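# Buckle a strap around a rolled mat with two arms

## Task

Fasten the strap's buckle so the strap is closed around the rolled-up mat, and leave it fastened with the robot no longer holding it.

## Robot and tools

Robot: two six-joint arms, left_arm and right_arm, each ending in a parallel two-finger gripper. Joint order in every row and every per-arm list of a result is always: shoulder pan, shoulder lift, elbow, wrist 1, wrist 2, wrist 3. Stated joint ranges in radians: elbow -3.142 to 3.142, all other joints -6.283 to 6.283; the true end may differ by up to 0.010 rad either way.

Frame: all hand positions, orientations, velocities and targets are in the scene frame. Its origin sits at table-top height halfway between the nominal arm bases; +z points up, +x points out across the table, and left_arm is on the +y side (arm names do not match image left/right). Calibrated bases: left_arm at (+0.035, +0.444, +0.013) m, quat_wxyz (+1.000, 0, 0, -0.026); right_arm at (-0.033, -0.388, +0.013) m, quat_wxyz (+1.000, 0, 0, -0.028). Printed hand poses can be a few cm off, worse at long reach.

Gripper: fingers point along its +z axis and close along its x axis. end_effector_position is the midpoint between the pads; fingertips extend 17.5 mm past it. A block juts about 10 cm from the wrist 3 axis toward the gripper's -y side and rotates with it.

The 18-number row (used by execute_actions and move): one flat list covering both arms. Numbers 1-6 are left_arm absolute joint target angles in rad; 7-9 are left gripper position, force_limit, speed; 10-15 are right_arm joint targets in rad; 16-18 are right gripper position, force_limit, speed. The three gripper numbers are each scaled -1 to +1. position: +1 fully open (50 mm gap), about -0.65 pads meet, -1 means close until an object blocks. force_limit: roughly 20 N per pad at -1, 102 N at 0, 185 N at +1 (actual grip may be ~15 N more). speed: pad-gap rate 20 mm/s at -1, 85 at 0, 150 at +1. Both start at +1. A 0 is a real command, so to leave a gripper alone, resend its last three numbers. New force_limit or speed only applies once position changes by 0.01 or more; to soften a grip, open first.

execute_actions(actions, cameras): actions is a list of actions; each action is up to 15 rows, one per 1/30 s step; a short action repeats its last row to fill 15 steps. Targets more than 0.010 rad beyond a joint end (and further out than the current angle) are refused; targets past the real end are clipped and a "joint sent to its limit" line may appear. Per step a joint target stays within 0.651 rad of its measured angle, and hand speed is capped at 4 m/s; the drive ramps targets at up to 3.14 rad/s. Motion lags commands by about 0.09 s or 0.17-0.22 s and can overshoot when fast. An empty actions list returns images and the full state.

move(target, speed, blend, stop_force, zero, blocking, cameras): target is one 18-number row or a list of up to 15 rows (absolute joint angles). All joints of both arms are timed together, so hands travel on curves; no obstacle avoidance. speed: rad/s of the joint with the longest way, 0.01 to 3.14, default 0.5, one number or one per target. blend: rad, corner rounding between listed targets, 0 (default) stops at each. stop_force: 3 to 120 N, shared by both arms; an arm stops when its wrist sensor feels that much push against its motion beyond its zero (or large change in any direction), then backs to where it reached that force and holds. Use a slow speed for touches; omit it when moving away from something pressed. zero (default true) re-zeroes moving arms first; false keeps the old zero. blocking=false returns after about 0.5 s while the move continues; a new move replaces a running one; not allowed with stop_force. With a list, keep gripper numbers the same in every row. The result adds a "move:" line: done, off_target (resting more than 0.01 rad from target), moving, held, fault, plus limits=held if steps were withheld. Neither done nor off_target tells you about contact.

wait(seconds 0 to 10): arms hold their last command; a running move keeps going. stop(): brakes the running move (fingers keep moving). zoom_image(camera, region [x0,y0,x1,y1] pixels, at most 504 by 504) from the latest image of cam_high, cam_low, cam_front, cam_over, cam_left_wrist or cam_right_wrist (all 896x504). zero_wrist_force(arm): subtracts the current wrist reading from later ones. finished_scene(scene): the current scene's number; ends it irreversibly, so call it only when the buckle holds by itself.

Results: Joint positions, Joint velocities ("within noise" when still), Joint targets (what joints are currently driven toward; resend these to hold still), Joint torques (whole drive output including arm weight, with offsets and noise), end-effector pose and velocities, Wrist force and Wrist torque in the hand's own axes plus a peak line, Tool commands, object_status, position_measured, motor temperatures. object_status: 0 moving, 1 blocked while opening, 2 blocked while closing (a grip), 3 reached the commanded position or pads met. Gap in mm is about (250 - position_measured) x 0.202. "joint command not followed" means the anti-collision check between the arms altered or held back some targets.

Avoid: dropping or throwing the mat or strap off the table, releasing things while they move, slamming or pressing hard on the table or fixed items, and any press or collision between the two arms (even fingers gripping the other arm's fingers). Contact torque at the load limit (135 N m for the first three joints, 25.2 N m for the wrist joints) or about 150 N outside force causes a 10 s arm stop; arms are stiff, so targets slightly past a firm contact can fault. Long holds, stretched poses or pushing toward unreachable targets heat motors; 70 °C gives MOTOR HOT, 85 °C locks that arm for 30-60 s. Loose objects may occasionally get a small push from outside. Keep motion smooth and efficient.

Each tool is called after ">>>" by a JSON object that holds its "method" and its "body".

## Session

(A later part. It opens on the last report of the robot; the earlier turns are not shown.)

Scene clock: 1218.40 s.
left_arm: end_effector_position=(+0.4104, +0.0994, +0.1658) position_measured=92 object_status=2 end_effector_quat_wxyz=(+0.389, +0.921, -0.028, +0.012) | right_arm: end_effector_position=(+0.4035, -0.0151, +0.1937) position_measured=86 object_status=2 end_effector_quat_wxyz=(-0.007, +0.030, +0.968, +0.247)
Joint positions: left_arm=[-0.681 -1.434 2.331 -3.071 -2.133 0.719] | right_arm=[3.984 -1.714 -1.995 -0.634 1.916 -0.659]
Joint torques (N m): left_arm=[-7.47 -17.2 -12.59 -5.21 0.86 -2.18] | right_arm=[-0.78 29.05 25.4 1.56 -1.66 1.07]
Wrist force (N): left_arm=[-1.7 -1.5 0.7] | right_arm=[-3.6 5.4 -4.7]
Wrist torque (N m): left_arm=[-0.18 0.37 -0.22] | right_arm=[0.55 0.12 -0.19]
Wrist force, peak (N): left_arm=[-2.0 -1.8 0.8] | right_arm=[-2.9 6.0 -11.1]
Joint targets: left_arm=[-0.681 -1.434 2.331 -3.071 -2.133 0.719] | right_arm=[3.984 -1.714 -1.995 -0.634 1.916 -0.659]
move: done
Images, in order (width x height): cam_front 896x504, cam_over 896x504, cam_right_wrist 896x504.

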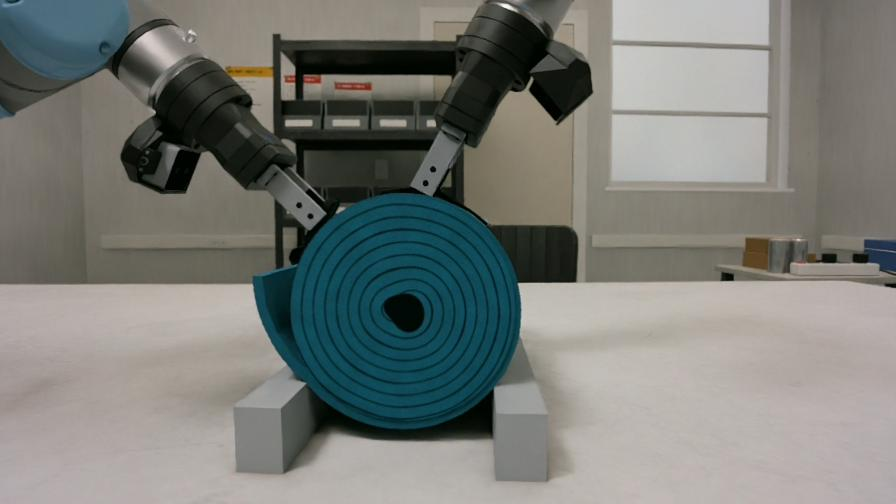

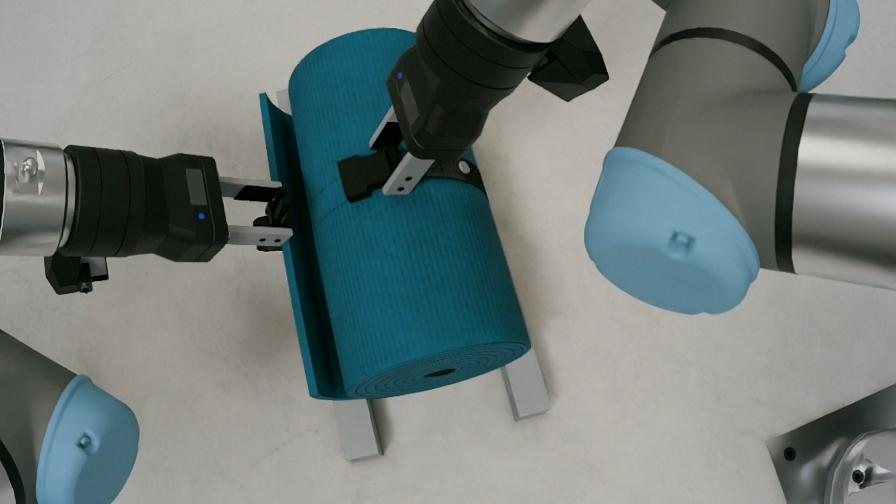

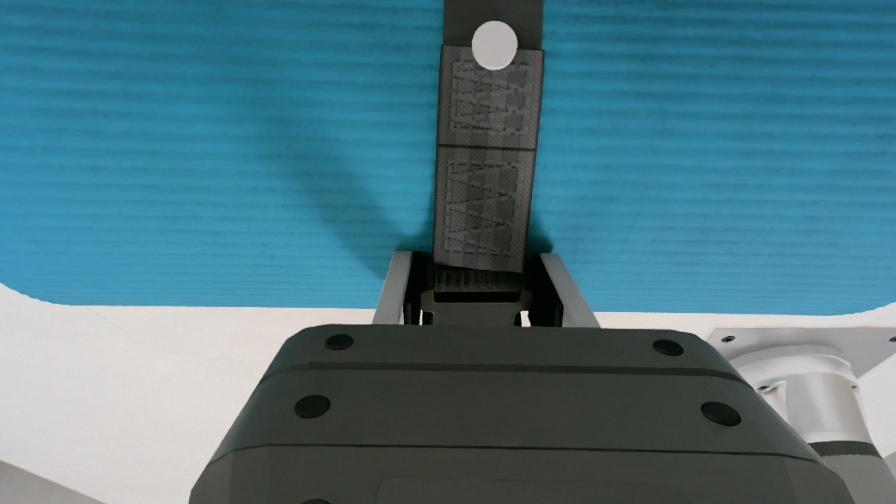

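>>> {"method": "move", "body": {"target": [-0.6812,-1.4343,2.3312,-3.0708,-2.1327,0.719,-0.98,-0.5,-1,3.9936,-1.6823,-1.9479,-0.7498,1.88,-0.663,-1,-0.6,-1], "speed": 0.15}}

>>> {"method": "move", "body": {"target": [-0.9977,-1.486,1.8558,-2.0274,-1.6205,0.579,-0.98,-0.5,-1,3.9936,-1.6823,-1.9479,-0.7498,1.88,-0.663,-1,-0.6,-1], "speed": 0.2, "stop_force": 30, "cameras": ["cam_left_wrist","cam_right_wrist","cam_over","cam_front"]}}

>>> {"method": "zoom_image", "body": {"camera": "cam_front", "region": [250, 80, 550, 260]}}

>>> {"method": "zoom_image", "body": {"camera": "cam_over", "region": [250, 100, 500, 250]}}

Scene clock: 1237.17 s.
left_arm: end_effector_position=(+0.4104, +0.0994, +0.1658) position_measured=92 object_status=2 end_effector_quat_wxyz=(+0.389, +0.921, -0.028, +0.012) | right_arm: end_effector_position=(+0.4035, -0.0199, +0.2129) position_measured=86 object_status=2 end_effector_quat_wxyz=(-0.006, +0.029, +0.974, +0.223)
Joint positions: left_arm=[-0.681 -1.434 2.331 -3.071 -2.133 0.719] | right_arm=[3.994 -1.682 -1.948 -0.75 1.88 -0.663]
Joint torques (N m): left_arm=[-6.99 -18.04 -12.56 -4.99 0.72 -2.15] | right_arm=[-2.44 20.13 16.38 6.14 3.78 -0.63]
Wrist force (N): left_arm=[-1.8 -1.7 0.7] | right_arm=[-1.2 -2.3 1.1]
Wrist torque (N m): left_arm=[-0.22 0.37 -0.23] | right_arm=[0.34 0.18 -0.08]
Wrist force, peak (N): left_arm=[-1.9 -1.6 1.0] | right_arm=[-3.7 5.2 -4.9]
Joint targets: left_arm=[-0.681 -1.434 2.331 -3.071 -2.133 0.719] | right_arm=[3.994 -1.682 -1.948 -0.750 1.880 -0.663]
move: done

Scene clock: 1240.63 s.
left_arm: end_effector_position=(+0.4183, +0.0592, +0.1659) position_measured=92 object_status=2 end_effector_quat_wxyz=(+0.234, +0.972, -0.011, -0.013) | right_arm: end_effector_position=(+0.4034, -0.0200, +0.2127) position_measured=86 object_status=2 end_effector_quat_wxyz=(-0.007, +0.029, +0.974, +0.223)
Joint positions: left_arm=[-0.832 -1.459 2.104 -2.572 -1.888 0.652] | right_arm=[3.994 -1.682 -1.948 -0.75 1.88 -0.663]
Joint torques (N m): left_arm=[-24.1 -10.4 -28.86 -2.7 -4.04 2.29] | right_arm=[-5.57 20.64 18.17 4.31 3.85 0.9]
Wrist force (N): left_arm=[4.1 -26.3 -33.2] | right_arm=[-1.1 -3.4 1.2]
Wrist torque (N m): left_arm=[0.03 0.29 -0.03] | right_arm=[0.32 0.17 -0.08]
Wrist force, peak (N): left_arm=[3.7 -29.7 -40.5] | right_arm=[-1.1 -3.7 1.4]
Joint targets: left_arm=[-0.832 -1.459 2.104 -2.572 -1.888 0.652] | right_arm=[3.994 -1.682 -1.948 -0.750 1.880 -0.663]
move: contact (left_arm); left_arm: the wrist 1 is farthest, 0.545 rad from its target
Images, in order (width x height): cam_front 896x504, cam_over 896x504, cam_left_wrist 896x504, cam_right_wrist 896x504.

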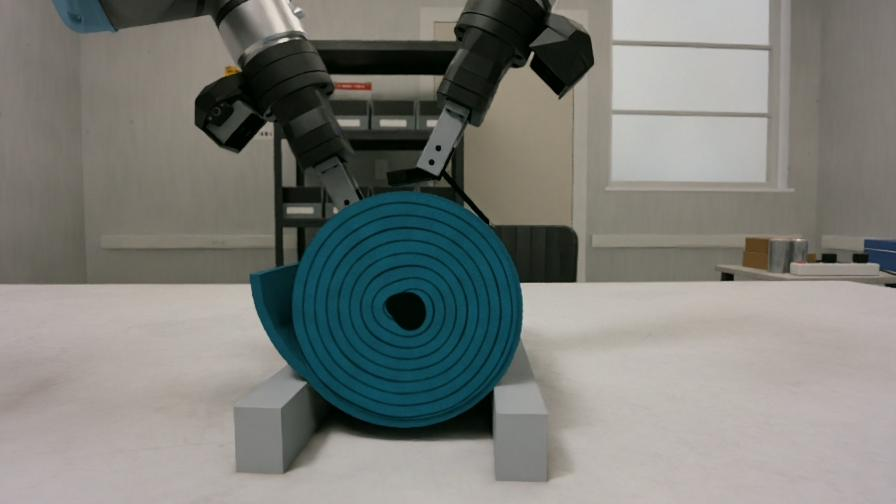

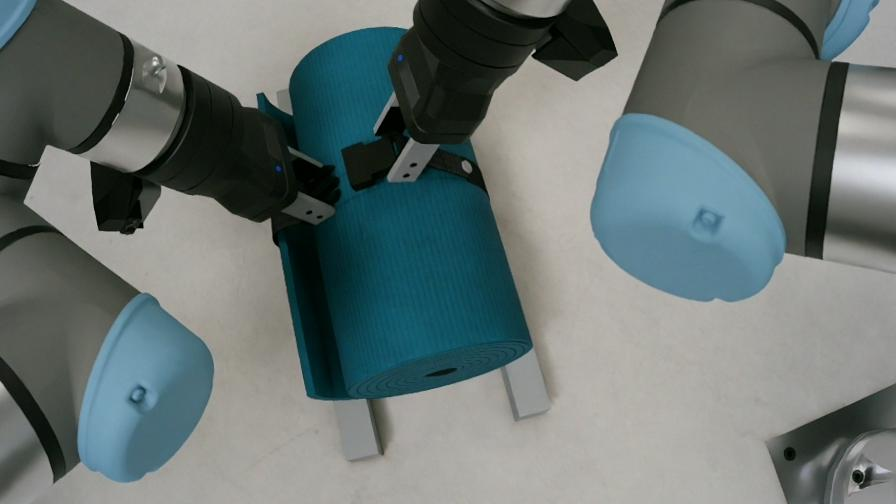

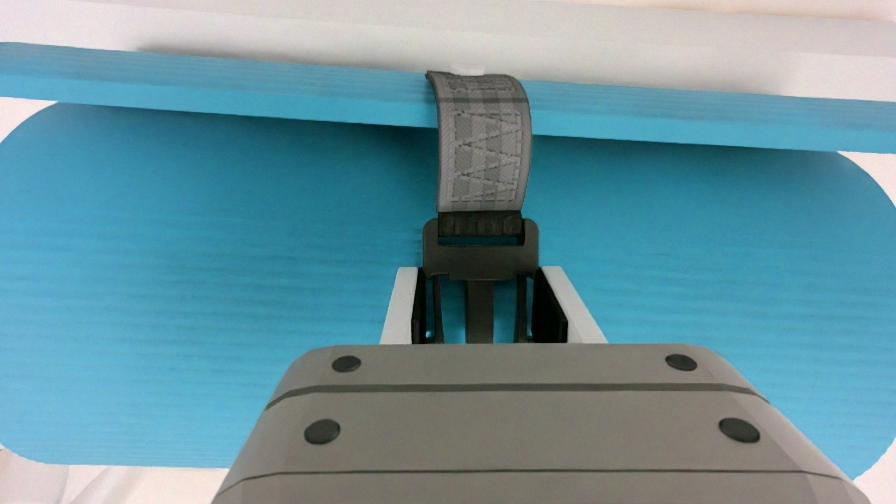

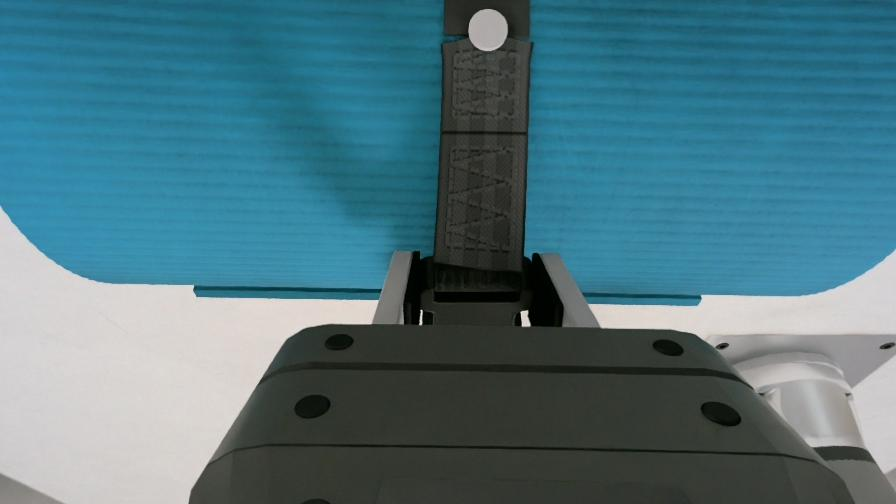

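Scaled by 1.680.

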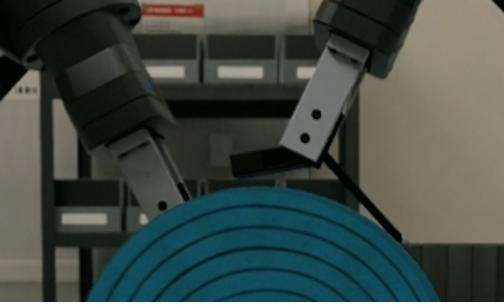

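Scaled by 2.016.

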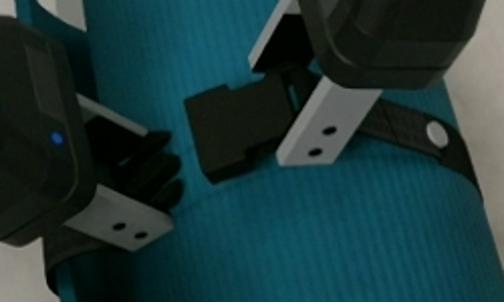

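>>> {"method": "move", "body": {"target": [[-0.832,-1.57,2.104,-2.46,-1.888,0.652,-0.98,-0.5,-1,3.9936,-1.6823,-1.9479,-0.7498,1.88,-0.663,-1,-0.6,-1]], "speed": 0.15}}

>>> {"method": "move", "body": {"target": [-0.9977,-1.486,1.8558,-2.0274,-1.6205,0.579,-0.98,-0.5,-1,3.9936,-1.6823,-1.9479,-0.7498,1.88,-0.663,-1,-0.6,-1], "speed": 0.2, "stop_force": 35, "cameras": ["cam_left_wrist","cam_over","cam_front"]}}

>>> {"method": "zoom_image", "body": {"camera": "cam_front", "region": [250, 80, 550, 260]}}

>>> {"method": "zoom_image", "body": {"camera": "cam_over", "region": [250, 100, 500, 250]}}

Scene clock: 1249.20 s.
left_arm: end_effector_position=(+0.4037, +0.0771, +0.2044) position_measured=92 object_status=2 end_effector_quat_wxyz=(+0.233, +0.972, -0.011, -0.014) | right_arm: end_effector_position=(+0.4034, -0.0200, +0.2127) position_measured=86 object_status=2 end_effector_quat_wxyz=(-0.007, +0.029, +0.974, +0.223)
Joint positions: left_arm=[-0.832 -1.57 2.104 -2.46 -1.888 0.652] | right_arm=[3.994 -1.682 -1.948 -0.75 1.88 -0.663]
Joint torques (N m): left_arm=[8.53 -20.04 -26.75 -6.83 -1.07 -2.39] | right_arm=[-1.23 24.65 25.08 4.81 3.67 0.78]
Wrist force (N): left_arm=[-0.1 -3.6 6.6] | right_arm=[-1.2 -1.7 0.9]
Wrist torque (N m): left_arm=[-0.28 0.42 -0.05] | right_arm=[0.34 0.18 -0.08]
Wrist force, peak (N): left_arm=[4.1 -26.5 -33.6] | right_arm=[-1.3 -3.6 1.5]
Joint targets: left_arm=[-0.832 -1.570 2.104 -2.460 -1.888 0.652] | right_arm=[3.994 -1.682 -1.948 -0.750 1.880 -0.663]
move: done

Scene clock: 1252.40 s.
left_arm: end_effector_position=(+0.4003, +0.0496, +0.2078) position_measured=92 object_status=2 end_effector_quat_wxyz=(+0.050, +0.998, -0.030, +0.002) | right_arm: end_effector_position=(+0.4034, -0.0200, +0.2127) position_measured=86 object_status=2 end_effector_quat_wxyz=(-0.007, +0.029, +0.974, +0.223)
Joint positions: left_arm=[-0.998 -1.486 1.856 -2.027 -1.621 0.579] | right_arm=[3.994 -1.682 -1.948 -0.75 1.88 -0.663]
Joint torques (N m): left_arm=[9.45 -42.81 -20.82 -2.45 -0.45 2.31] | right_arm=[1.53 26.44 31.02 4.41 3.75 0.67]
Wrist force (N): left_arm=[0.3 -1.8 7.7] | right_arm=[-1.2 -2.9 1.2]
Wrist torque (N m): left_arm=[-0.11 0.30 0.08] | right_arm=[0.31 0.20 -0.08]
Wrist force, peak (N): left_arm=[0.3 -2.0 8.2] | right_arm=[-1.1 -3.2 1.4]
Joint targets: left_arm=[-0.998 -1.486 1.856 -2.027 -1.621 0.579] | right_arm=[3.994 -1.682 -1.948 -0.750 1.880 -0.663]
move: done
Images, in order (width x height): cam_front 896x504, cam_over 896x504, cam_left_wrist 896x504.

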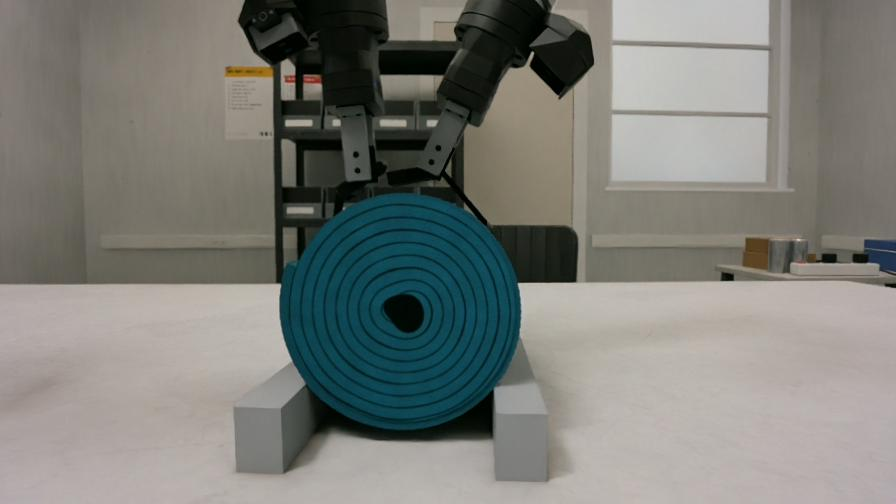

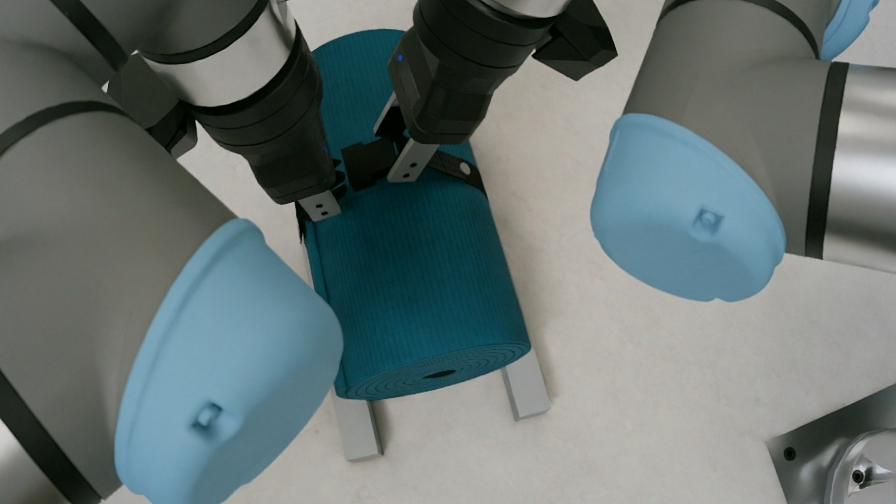

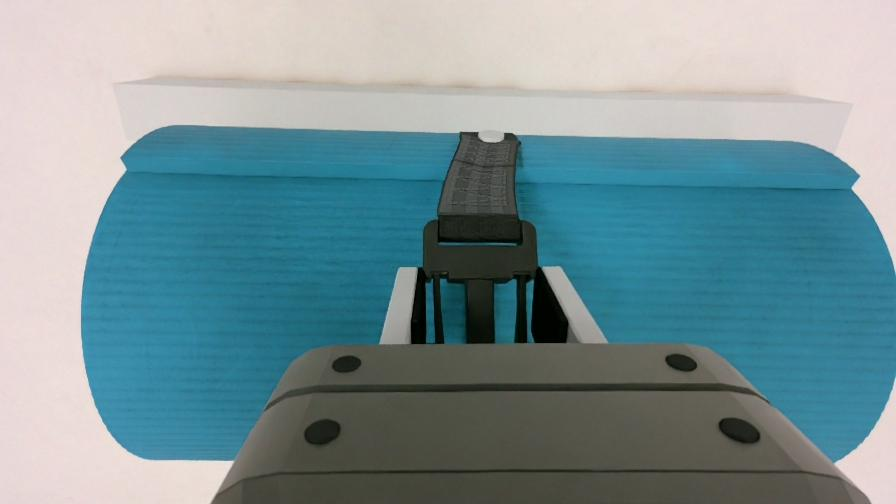

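Scaled by 1.680.

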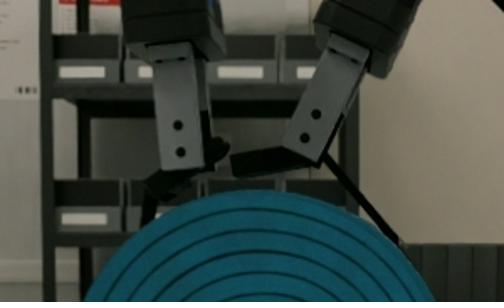

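Scaled by 2.016.

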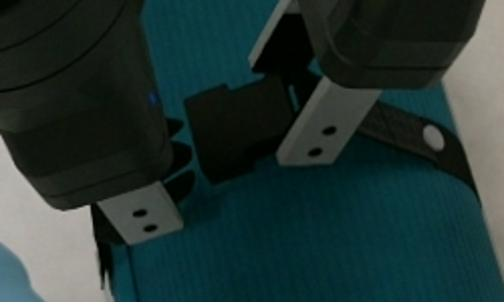

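>>> {"method": "zoom_image", "body": {"camera": "cam_front", "region": [320, 140, 460, 220]}}

Scaled by 3.600.

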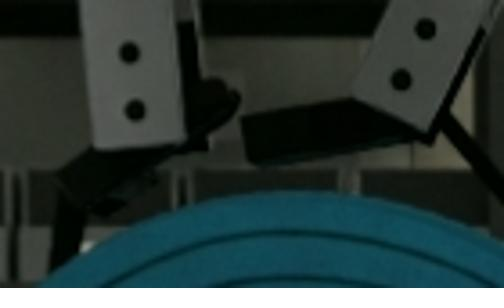

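>>> {"method": "move", "body": {"target": [-0.9977,-1.486,1.8558,-2.0274,-1.6205,0.579,-0.98,-0.5,-1,3.9333,-1.6344,-1.9958,-0.7688,1.8992,-0.723,-1,-0.6,-1], "speed": 0.2}}

>>> {"method": "move", "body": {"target": [-0.7418,-1.3413,2.3111,-3.3784,-2.2018,0.548,-0.98,-0.5,-1,3.9333,-1.6344,-1.9958,-0.7688,1.8992,-0.723,-1,-0.6,-1], "speed": 0.35, "stop_force": 35, "cameras": ["cam_front"]}}

>>> {"method": "move", "body": {"target": [-0.7418,-1.2815,2.3254,-3.4525,-2.2018,0.548,-0.98,-0.5,-1,3.9333,-1.6344,-1.9958,-0.7688,1.8992,-0.723,-1,-0.6,-1], "speed": 0.06, "stop_force": 30, "cameras": ["cam_front","cam_left_wrist"]}}

>>> {"method": "zoom_image", "body": {"camera": "cam_front", "region": [320, 120, 460, 220]}}

Scene clock: 1289.60 s.
left_arm: end_effector_position=(+0.4003, +0.0496, +0.2078) position_measured=92 object_status=2 end_effector_quat_wxyz=(+0.050, +0.998, -0.030, +0.002) | right_arm: end_effector_position=(+0.4032, -0.0600, +0.2127) position_measured=86 object_status=2 end_effector_quat_wxyz=(-0.007, +0.029, +0.974, +0.223)
Joint positions: left_arm=[-0.998 -1.486 1.856 -2.027 -1.62 0.579] | right_arm=[3.933 -1.634 -1.996 -0.769 1.9 -0.723]
Joint torques (N m): left_arm=[7.79 -38.48 -20.76 -2.23 1.1 2.31] | right_arm=[6.04 18.56 34.93 5.66 -1.49 1.35]
Wrist force (N): left_arm=[-0.7 -0.8 2.0] | right_arm=[-0.9 0.4 2.0]
Wrist torque (N m): left_arm=[0.00 0.29 0.06] | right_arm=[0.38 0.17 -0.16]
Wrist force, peak (N): left_arm=[0.3 -1.8 8.3] | right_arm=[-1.1 -3.2 1.5]
Joint targets: left_arm=[-0.998 -1.486 1.856 -2.027 -1.621 0.579] | right_arm=[3.933 -1.634 -1.996 -0.769 1.899 -0.723]
move: done

Scene clock: 1291.50 s.
left_arm: end_effector_position=(+0.4095, +0.0301, +0.1888) position_measured=92 object_status=2 end_effector_quat_wxyz=(+0.139, +0.990, -0.011, -0.005) | right_arm: end_effector_position=(+0.4034, -0.0599, +0.2127) position_measured=86 object_status=2 end_effector_quat_wxyz=(-0.007, +0.029, +0.974, +0.223)
Joint positions: left_arm=[-0.949 -1.459 1.942 -2.284 -1.731 0.573] | right_arm=[3.933 -1.634 -1.996 -0.769 1.899 -0.723]
Joint torques (N m): left_arm=[8.87 -39.56 -17.1 -4.64 -2.15 2.41] | right_arm=[1.63 17.28 34.25 5.76 -1.74 -0.57]
Wrist force (N): left_arm=[-1.5 -1.7 0.4] | right_arm=[-0.8 0.5 1.9]
Wrist torque (N m): left_arm=[-0.05 0.27 -0.02] | right_arm=[0.38 0.15 -0.15]
Wrist force, peak (N): left_arm=[-13.3 -10.7 -38.6] | right_arm=[-1.0 0.1 2.5]
Joint targets: left_arm=[-0.949 -1.459 1.942 -2.284 -1.731 0.573] | right_arm=[3.933 -1.634 -1.996 -0.769 1.899 -0.723]
move: contact (left_arm); left_arm: the wrist 1 is farthest, 1.095 rad from its target
Images, in order (width x height): cam_front 896x504.

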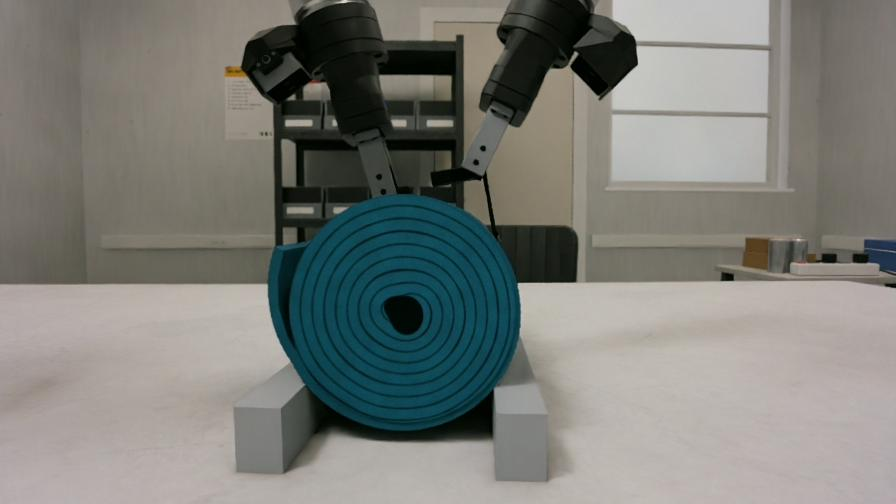

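Scene clock: 1292.70 s.
left_arm: end_effector_position=(+0.4098, +0.0294, +0.1883) position_measured=92 object_status=2 end_effector_quat_wxyz=(+0.142, +0.990, -0.010, -0.005) | right_arm: end_effector_position=(+0.4034, -0.0599, +0.2127) position_measured=86 object_status=2 end_effector_quat_wxyz=(-0.007, +0.029, +0.974, +0.223)
Joint positions: left_arm=[-0.947 -1.457 1.945 -2.293 -1.735 0.573] | right_arm=[3.933 -1.634 -1.996 -0.769 1.899 -0.723]
Joint torques (N m): left_arm=[-10.81 -23.47 -25.27 -5.03 1.86 1.16] | right_arm=[0.87 17.61 34.56 5.78 -1.68 -0.61]
Wrist force (N): left_arm=[-10.6 -9.1 -30.0] | right_arm=[-1.0 0.1 2.4]
Wrist torque (N m): left_arm=[0.20 0.19 -0.09] | right_arm=[0.36 0.18 -0.15]
Wrist force, peak (N): left_arm=[-13.5 -13.2 -36.6] | right_arm=[-0.9 0.1 2.5]
Joint targets: left_arm=[-0.947 -1.457 1.945 -2.294 -1.735 0.573] | right_arm=[3.933 -1.634 -1.996 -0.769 1.899 -0.723]
move: contact (left_arm); left_arm: the wrist 1 is farthest, 1.159 rad from its target
Images, in order (width x height): cam_front 896x504, cam_left_wrist 896x504.

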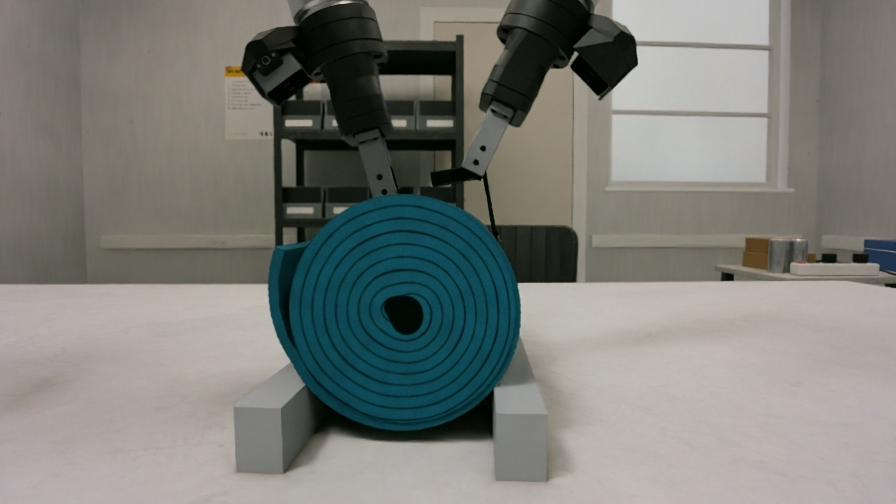

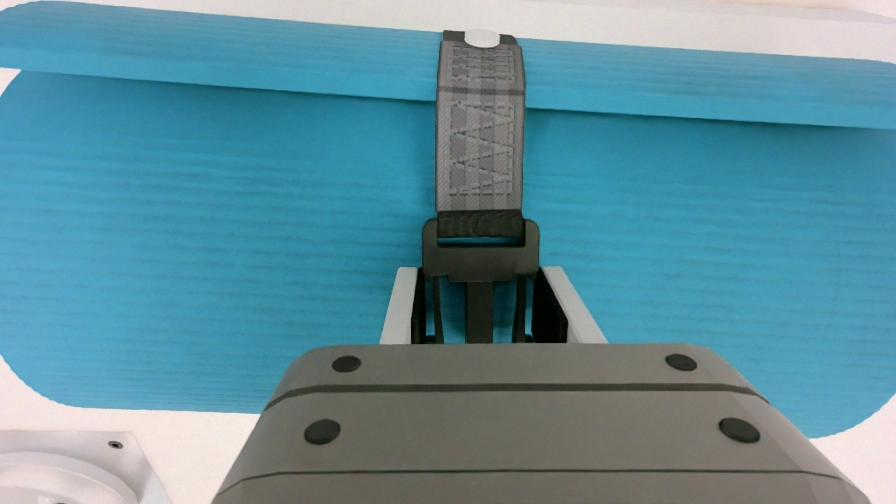

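Scaled by 3.600.

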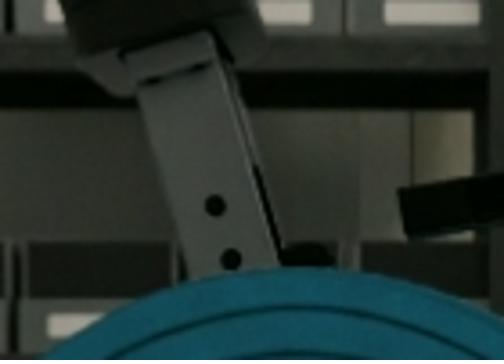

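>>> {"method": "move", "body": {"target": [-0.947,-1.525,1.945,-2.226,-1.735,0.573,-0.98,-0.5,-1,3.9333,-1.6344,-1.9958,-0.7688,1.8992,-0.723,-1,-0.6,-1], "speed": 0.15, "cameras": ["cam_front"]}}

>>> {"method": "zoom_image", "body": {"camera": "cam_front", "region": [320, 110, 460, 210]}}

Scene clock: 1297.20 s.
left_arm: end_effector_position=(+0.4008, +0.0437, +0.2145) position_measured=92 object_status=2 end_effector_quat_wxyz=(+0.142, +0.990, -0.010, -0.005) | right_arm: end_effector_position=(+0.4034, -0.0599, +0.2127) position_measured=86 object_status=2 end_effector_quat_wxyz=(-0.007, +0.029, +0.974, +0.223)
Joint positions: left_arm=[-0.947 -1.525 1.945 -2.226 -1.735 0.573] | right_arm=[3.933 -1.634 -1.996 -0.769 1.899 -0.723]
Joint torques (N m): left_arm=[8.57 -22.89 -31.98 -6.26 -2.58 -2.32] | right_arm=[-1.53 17.98 33.37 5.62 -1.44 -0.64]
Wrist force (N): left_arm=[-0.2 -3.1 4.8] | right_arm=[-0.9 0.5 2.0]
Wrist torque (N m): left_arm=[-0.11 0.34 0.03] | right_arm=[0.39 0.17 -0.15]
Wrist force, peak (N): left_arm=[-10.8 -9.3 -30.1] | right_arm=[-1.0 0.2 2.5]
Joint targets: left_arm=[-0.947 -1.525 1.945 -2.226 -1.735 0.573] | right_arm=[3.933 -1.634 -1.996 -0.769 1.899 -0.723]
move: done
Images, in order (width x height): cam_front 896x504.

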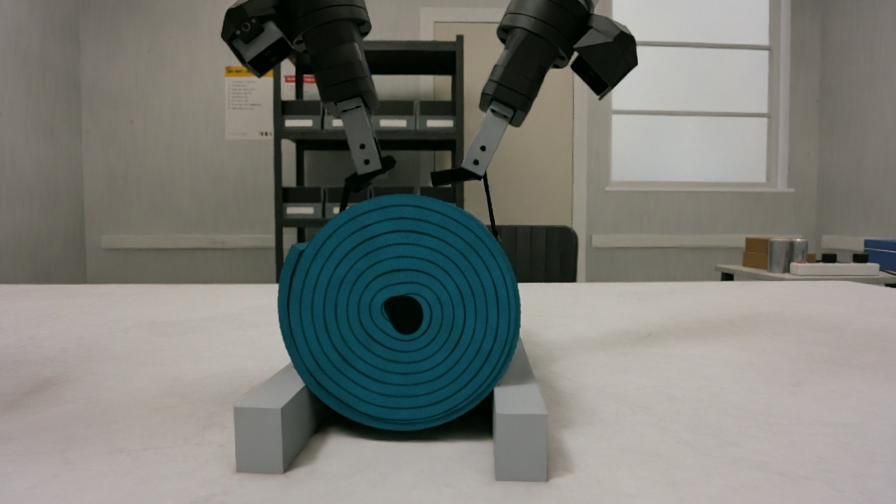

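Scaled by 3.600.

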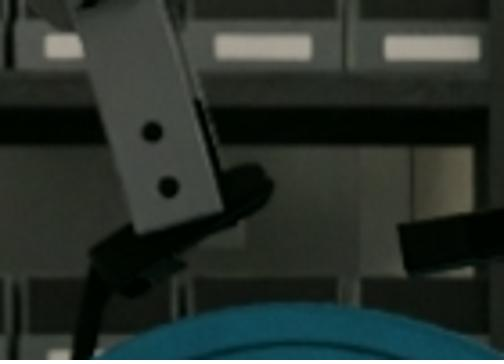

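>>> {"method": "move", "body": {"target": [[-0.844,-1.523,2.128,-2.712,-1.968,0.56,-0.98,-0.5,-1,3.9333,-1.6344,-1.9958,-0.7688,1.8992,-0.723,-1,-0.6,-1],[-0.7418,-1.3413,2.3111,-3.3784,-2.2018,0.548,-0.98,-0.5,-1,3.9333,-1.6344,-1.9958,-0.7688,1.8992,-0.723,-1,-0.6,-1]], "speed": 0.3, "stop_force": 35}}

>>> {"method": "move", "body": {"target": [-0.7418,-1.2815,2.3254,-3.4525,-2.2018,0.548,-0.98,-0.5,-1,3.9333,-1.6344,-1.9958,-0.7688,1.8992,-0.723,-1,-0.6,-1], "speed": 0.06, "stop_force": 35, "cameras": ["cam_front","cam_left_wrist"]}}

>>> {"method": "zoom_image", "body": {"camera": "cam_front", "region": [320, 120, 460, 220]}}

Scene clock: 1308.97 s.
left_arm: end_effector_position=(+0.4004, +0.0444, +0.1997) position_measured=92 object_status=2 end_effector_quat_wxyz=(+0.479, +0.877, -0.026, +0.014) | right_arm: end_effector_position=(+0.4034, -0.0599, +0.2127) position_measured=86 object_status=2 end_effector_quat_wxyz=(-0.007, +0.029, +0.974, +0.223)
Joint positions: left_arm=[-0.742 -1.341 2.311 -3.378 -2.202 0.548] | right_arm=[3.933 -1.634 -1.996 -0.769 1.899 -0.723]
Joint torques (N m): left_arm=[-9.41 -38.49 -24.39 -5.91 -0.43 1.19] | right_arm=[-4.98 18.38 32.77 5.39 -1.05 -0.55]
Wrist force (N): left_arm=[-1.5 -3.9 0.3] | right_arm=[-1.0 0.2 2.2]
Wrist torque (N m): left_arm=[-0.24 0.46 -0.11] | right_arm=[0.36 0.18 -0.15]
Wrist force, peak (N): left_arm=[-1.7 -8.5 1.8] | right_arm=[-1.0 -0.6 2.8]
Joint targets: left_arm=[-0.742 -1.341 2.311 -3.378 -2.202 0.548] | right_arm=[3.933 -1.634 -1.996 -0.769 1.899 -0.723]
move: done

Scene clock: 1310.87 s.
left_arm: end_effector_position=(+0.4006, +0.0443, +0.1849) position_measured=92 object_status=2 end_effector_quat_wxyz=(+0.479, +0.877, -0.026, +0.015) | right_arm: end_effector_position=(+0.4034, -0.0599, +0.2127) position_measured=86 object_status=2 end_effector_quat_wxyz=(-0.007, +0.029, +0.974, +0.223)
Joint positions: left_arm=[-0.742 -1.301 2.321 -3.429 -2.202 0.548] | right_arm=[3.933 -1.634 -1.996 -0.769 1.899 -0.723]
Joint torques (N m): left_arm=[-7.78 -11.42 -14.22 -0.56 2.38 2.12] | right_arm=[-5.14 18.96 32.82 5.34 -0.95 -0.52]
Wrist force (N): left_arm=[1.2 15.9 -21.3] | right_arm=[-1.0 -0.1 2.2]
Wrist torque (N m): left_arm=[0.06 0.36 -0.13] | right_arm=[0.34 0.20 -0.15]
Wrist force, peak (N): left_arm=[1.1 28.6 -33.2] | right_arm=[-1.0 0.1 2.6]
Joint targets: left_arm=[-0.742 -1.301 2.321 -3.429 -2.202 0.548] | right_arm=[3.933 -1.634 -1.996 -0.769 1.899 -0.723]
move: contact (left_arm); left_arm: the wrist 1 is farthest, 0.023 rad from its target
Images, in order (width x height): cam_front 896x504, cam_left_wrist 896x504.

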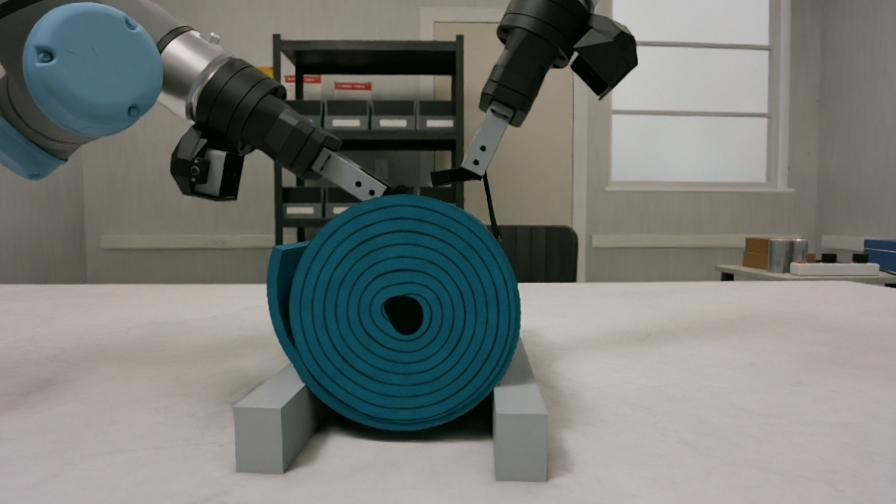

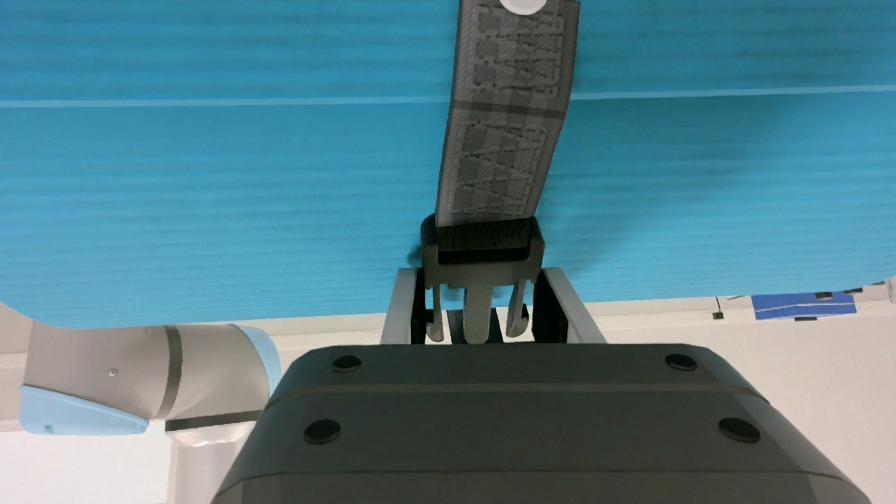

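Scaled by 3.600.

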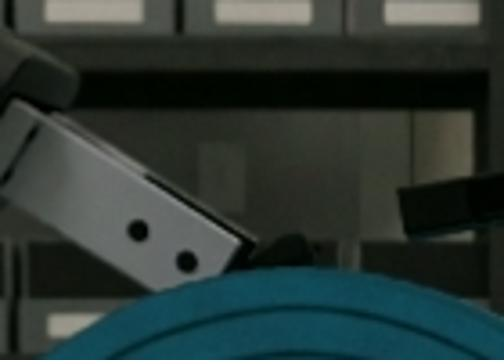

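>>> {"method": "move", "body": {"target": [[-0.7418,-1.40,2.3111,-3.3197,-2.2018,0.548,-0.98,-0.5,-1,3.9276,-1.6768,-2.0316,-0.576,2.005,-0.685,-1,-0.6,-1],[-0.8,-1.53,2.227,-2.95,-2.06,0.59,-0.98,-0.5,-1,3.9276,-1.6768,-2.0316,-0.576,2.005,-0.685,-1,-0.6,-1],[-0.8565,-1.5464,2.1424,-2.6615,-1.9254,0.632,-0.98,-0.5,-1,3.9276,-1.6768,-2.0316,-0.576,2.005,-0.685,-1,-0.6,-1]], "speed": 0.2, "blend": [0.03,0.1,0], "cameras": ["cam_front","cam_over","cam_left_wrist","cam_right_wrist"]}}

>>> {"method": "zoom_image", "body": {"camera": "cam_front", "region": [320, 110, 480, 210]}}

>>> {"method": "zoom_image", "body": {"camera": "cam_over", "region": [260, 100, 460, 230]}}

Scene clock: 1328.27 s.
left_arm: end_effector_position=(+0.4003, +0.0459, +0.2135) position_measured=92 object_status=2 end_effector_quat_wxyz=(+0.295, +0.955, -0.029, +0.009) | right_arm: end_effector_position=(+0.4034, -0.0299, +0.2148) position_measured=86 object_status=2 end_effector_quat_wxyz=(-0.009, +0.029, +0.955, +0.295)
Joint positions: left_arm=[-0.857 -1.546 2.142 -2.662 -1.925 0.632] | right_arm=[3.928 -1.677 -2.032 -0.576 2.005 -0.685]
Joint torques (N m): left_arm=[7.34 -23.38 -15.76 -5.85 -2.97 -2.43] | right_arm=[6.68 38.4 33.6 5.33 -0.37 -0.85]
Wrist force (N): left_arm=[-1.7 -3.5 -1.2] | right_arm=[-0.6 -7.4 2.5]
Wrist torque (N m): left_arm=[-0.16 0.46 -0.17] | right_arm=[0.26 0.26 -0.26]
Wrist force, peak (N): left_arm=[1.3 16.0 -21.6] | right_arm=[-0.8 -7.4 3.9]
Joint targets: left_arm=[-0.857 -1.546 2.142 -2.662 -1.925 0.632] | right_arm=[3.928 -1.677 -2.032 -0.576 2.005 -0.685]
move: done
Images, in order (width x height): cam_front 896x504, cam_over 896x504, cam_left_wrist 896x504, cam_right_wrist 896x504.

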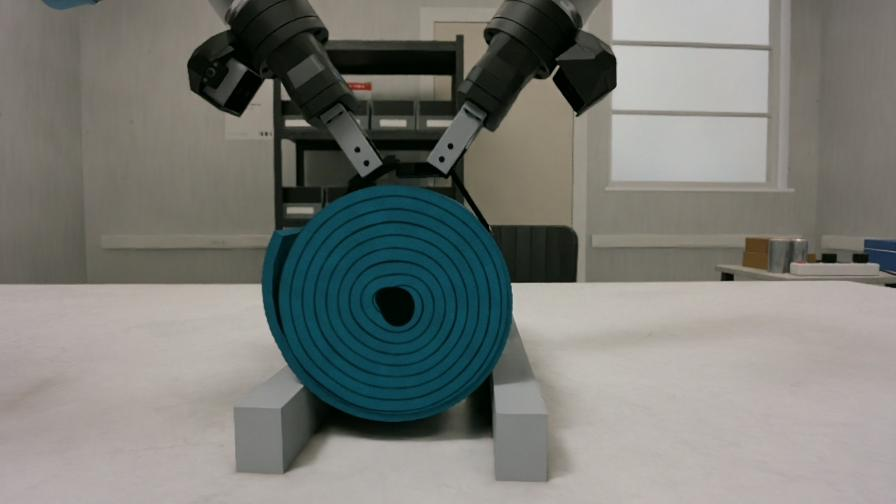

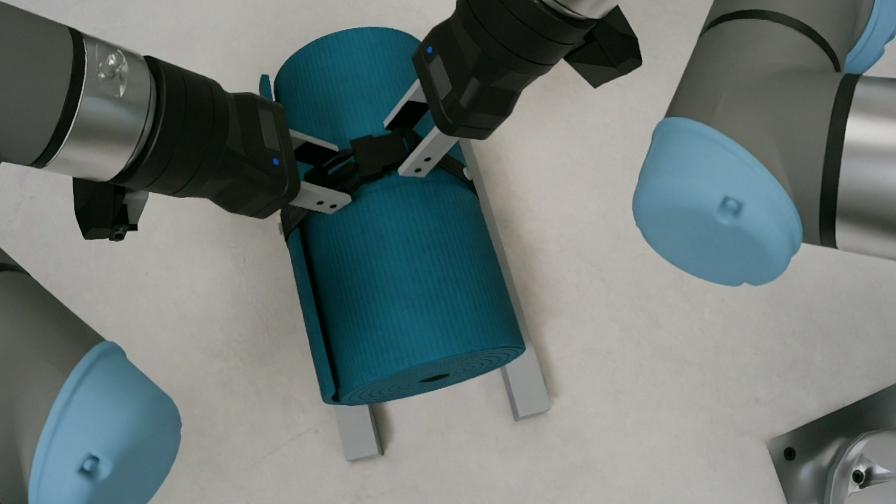

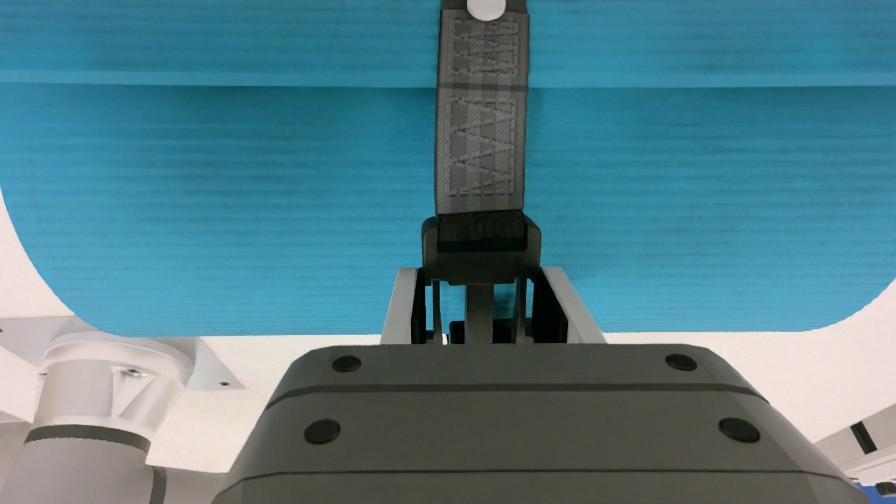

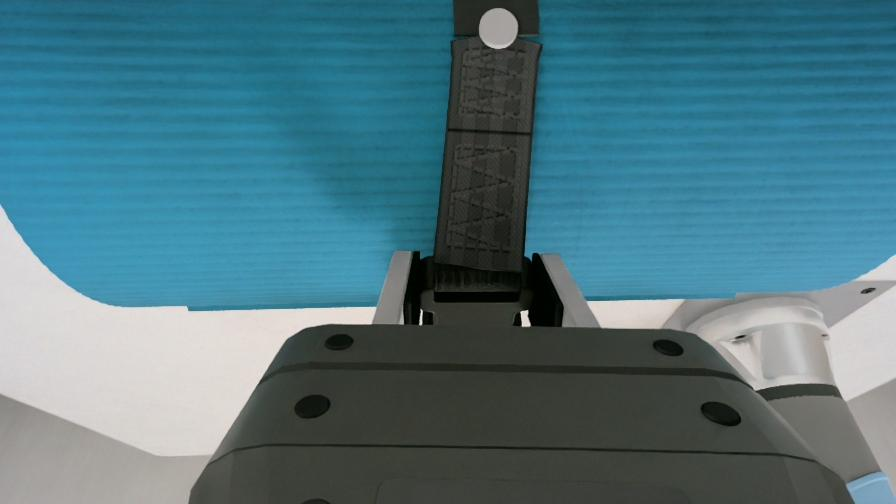

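Scaled by 3.150.

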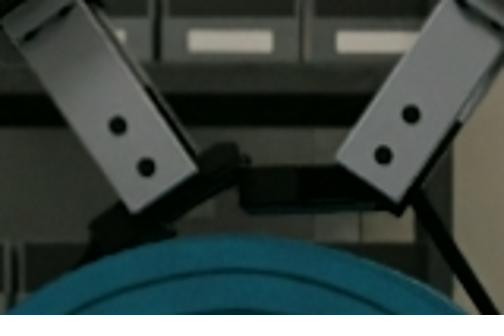

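Scaled by 2.520.

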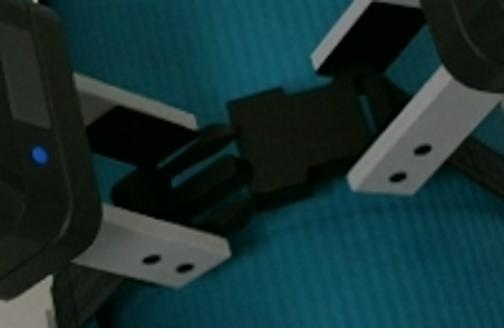

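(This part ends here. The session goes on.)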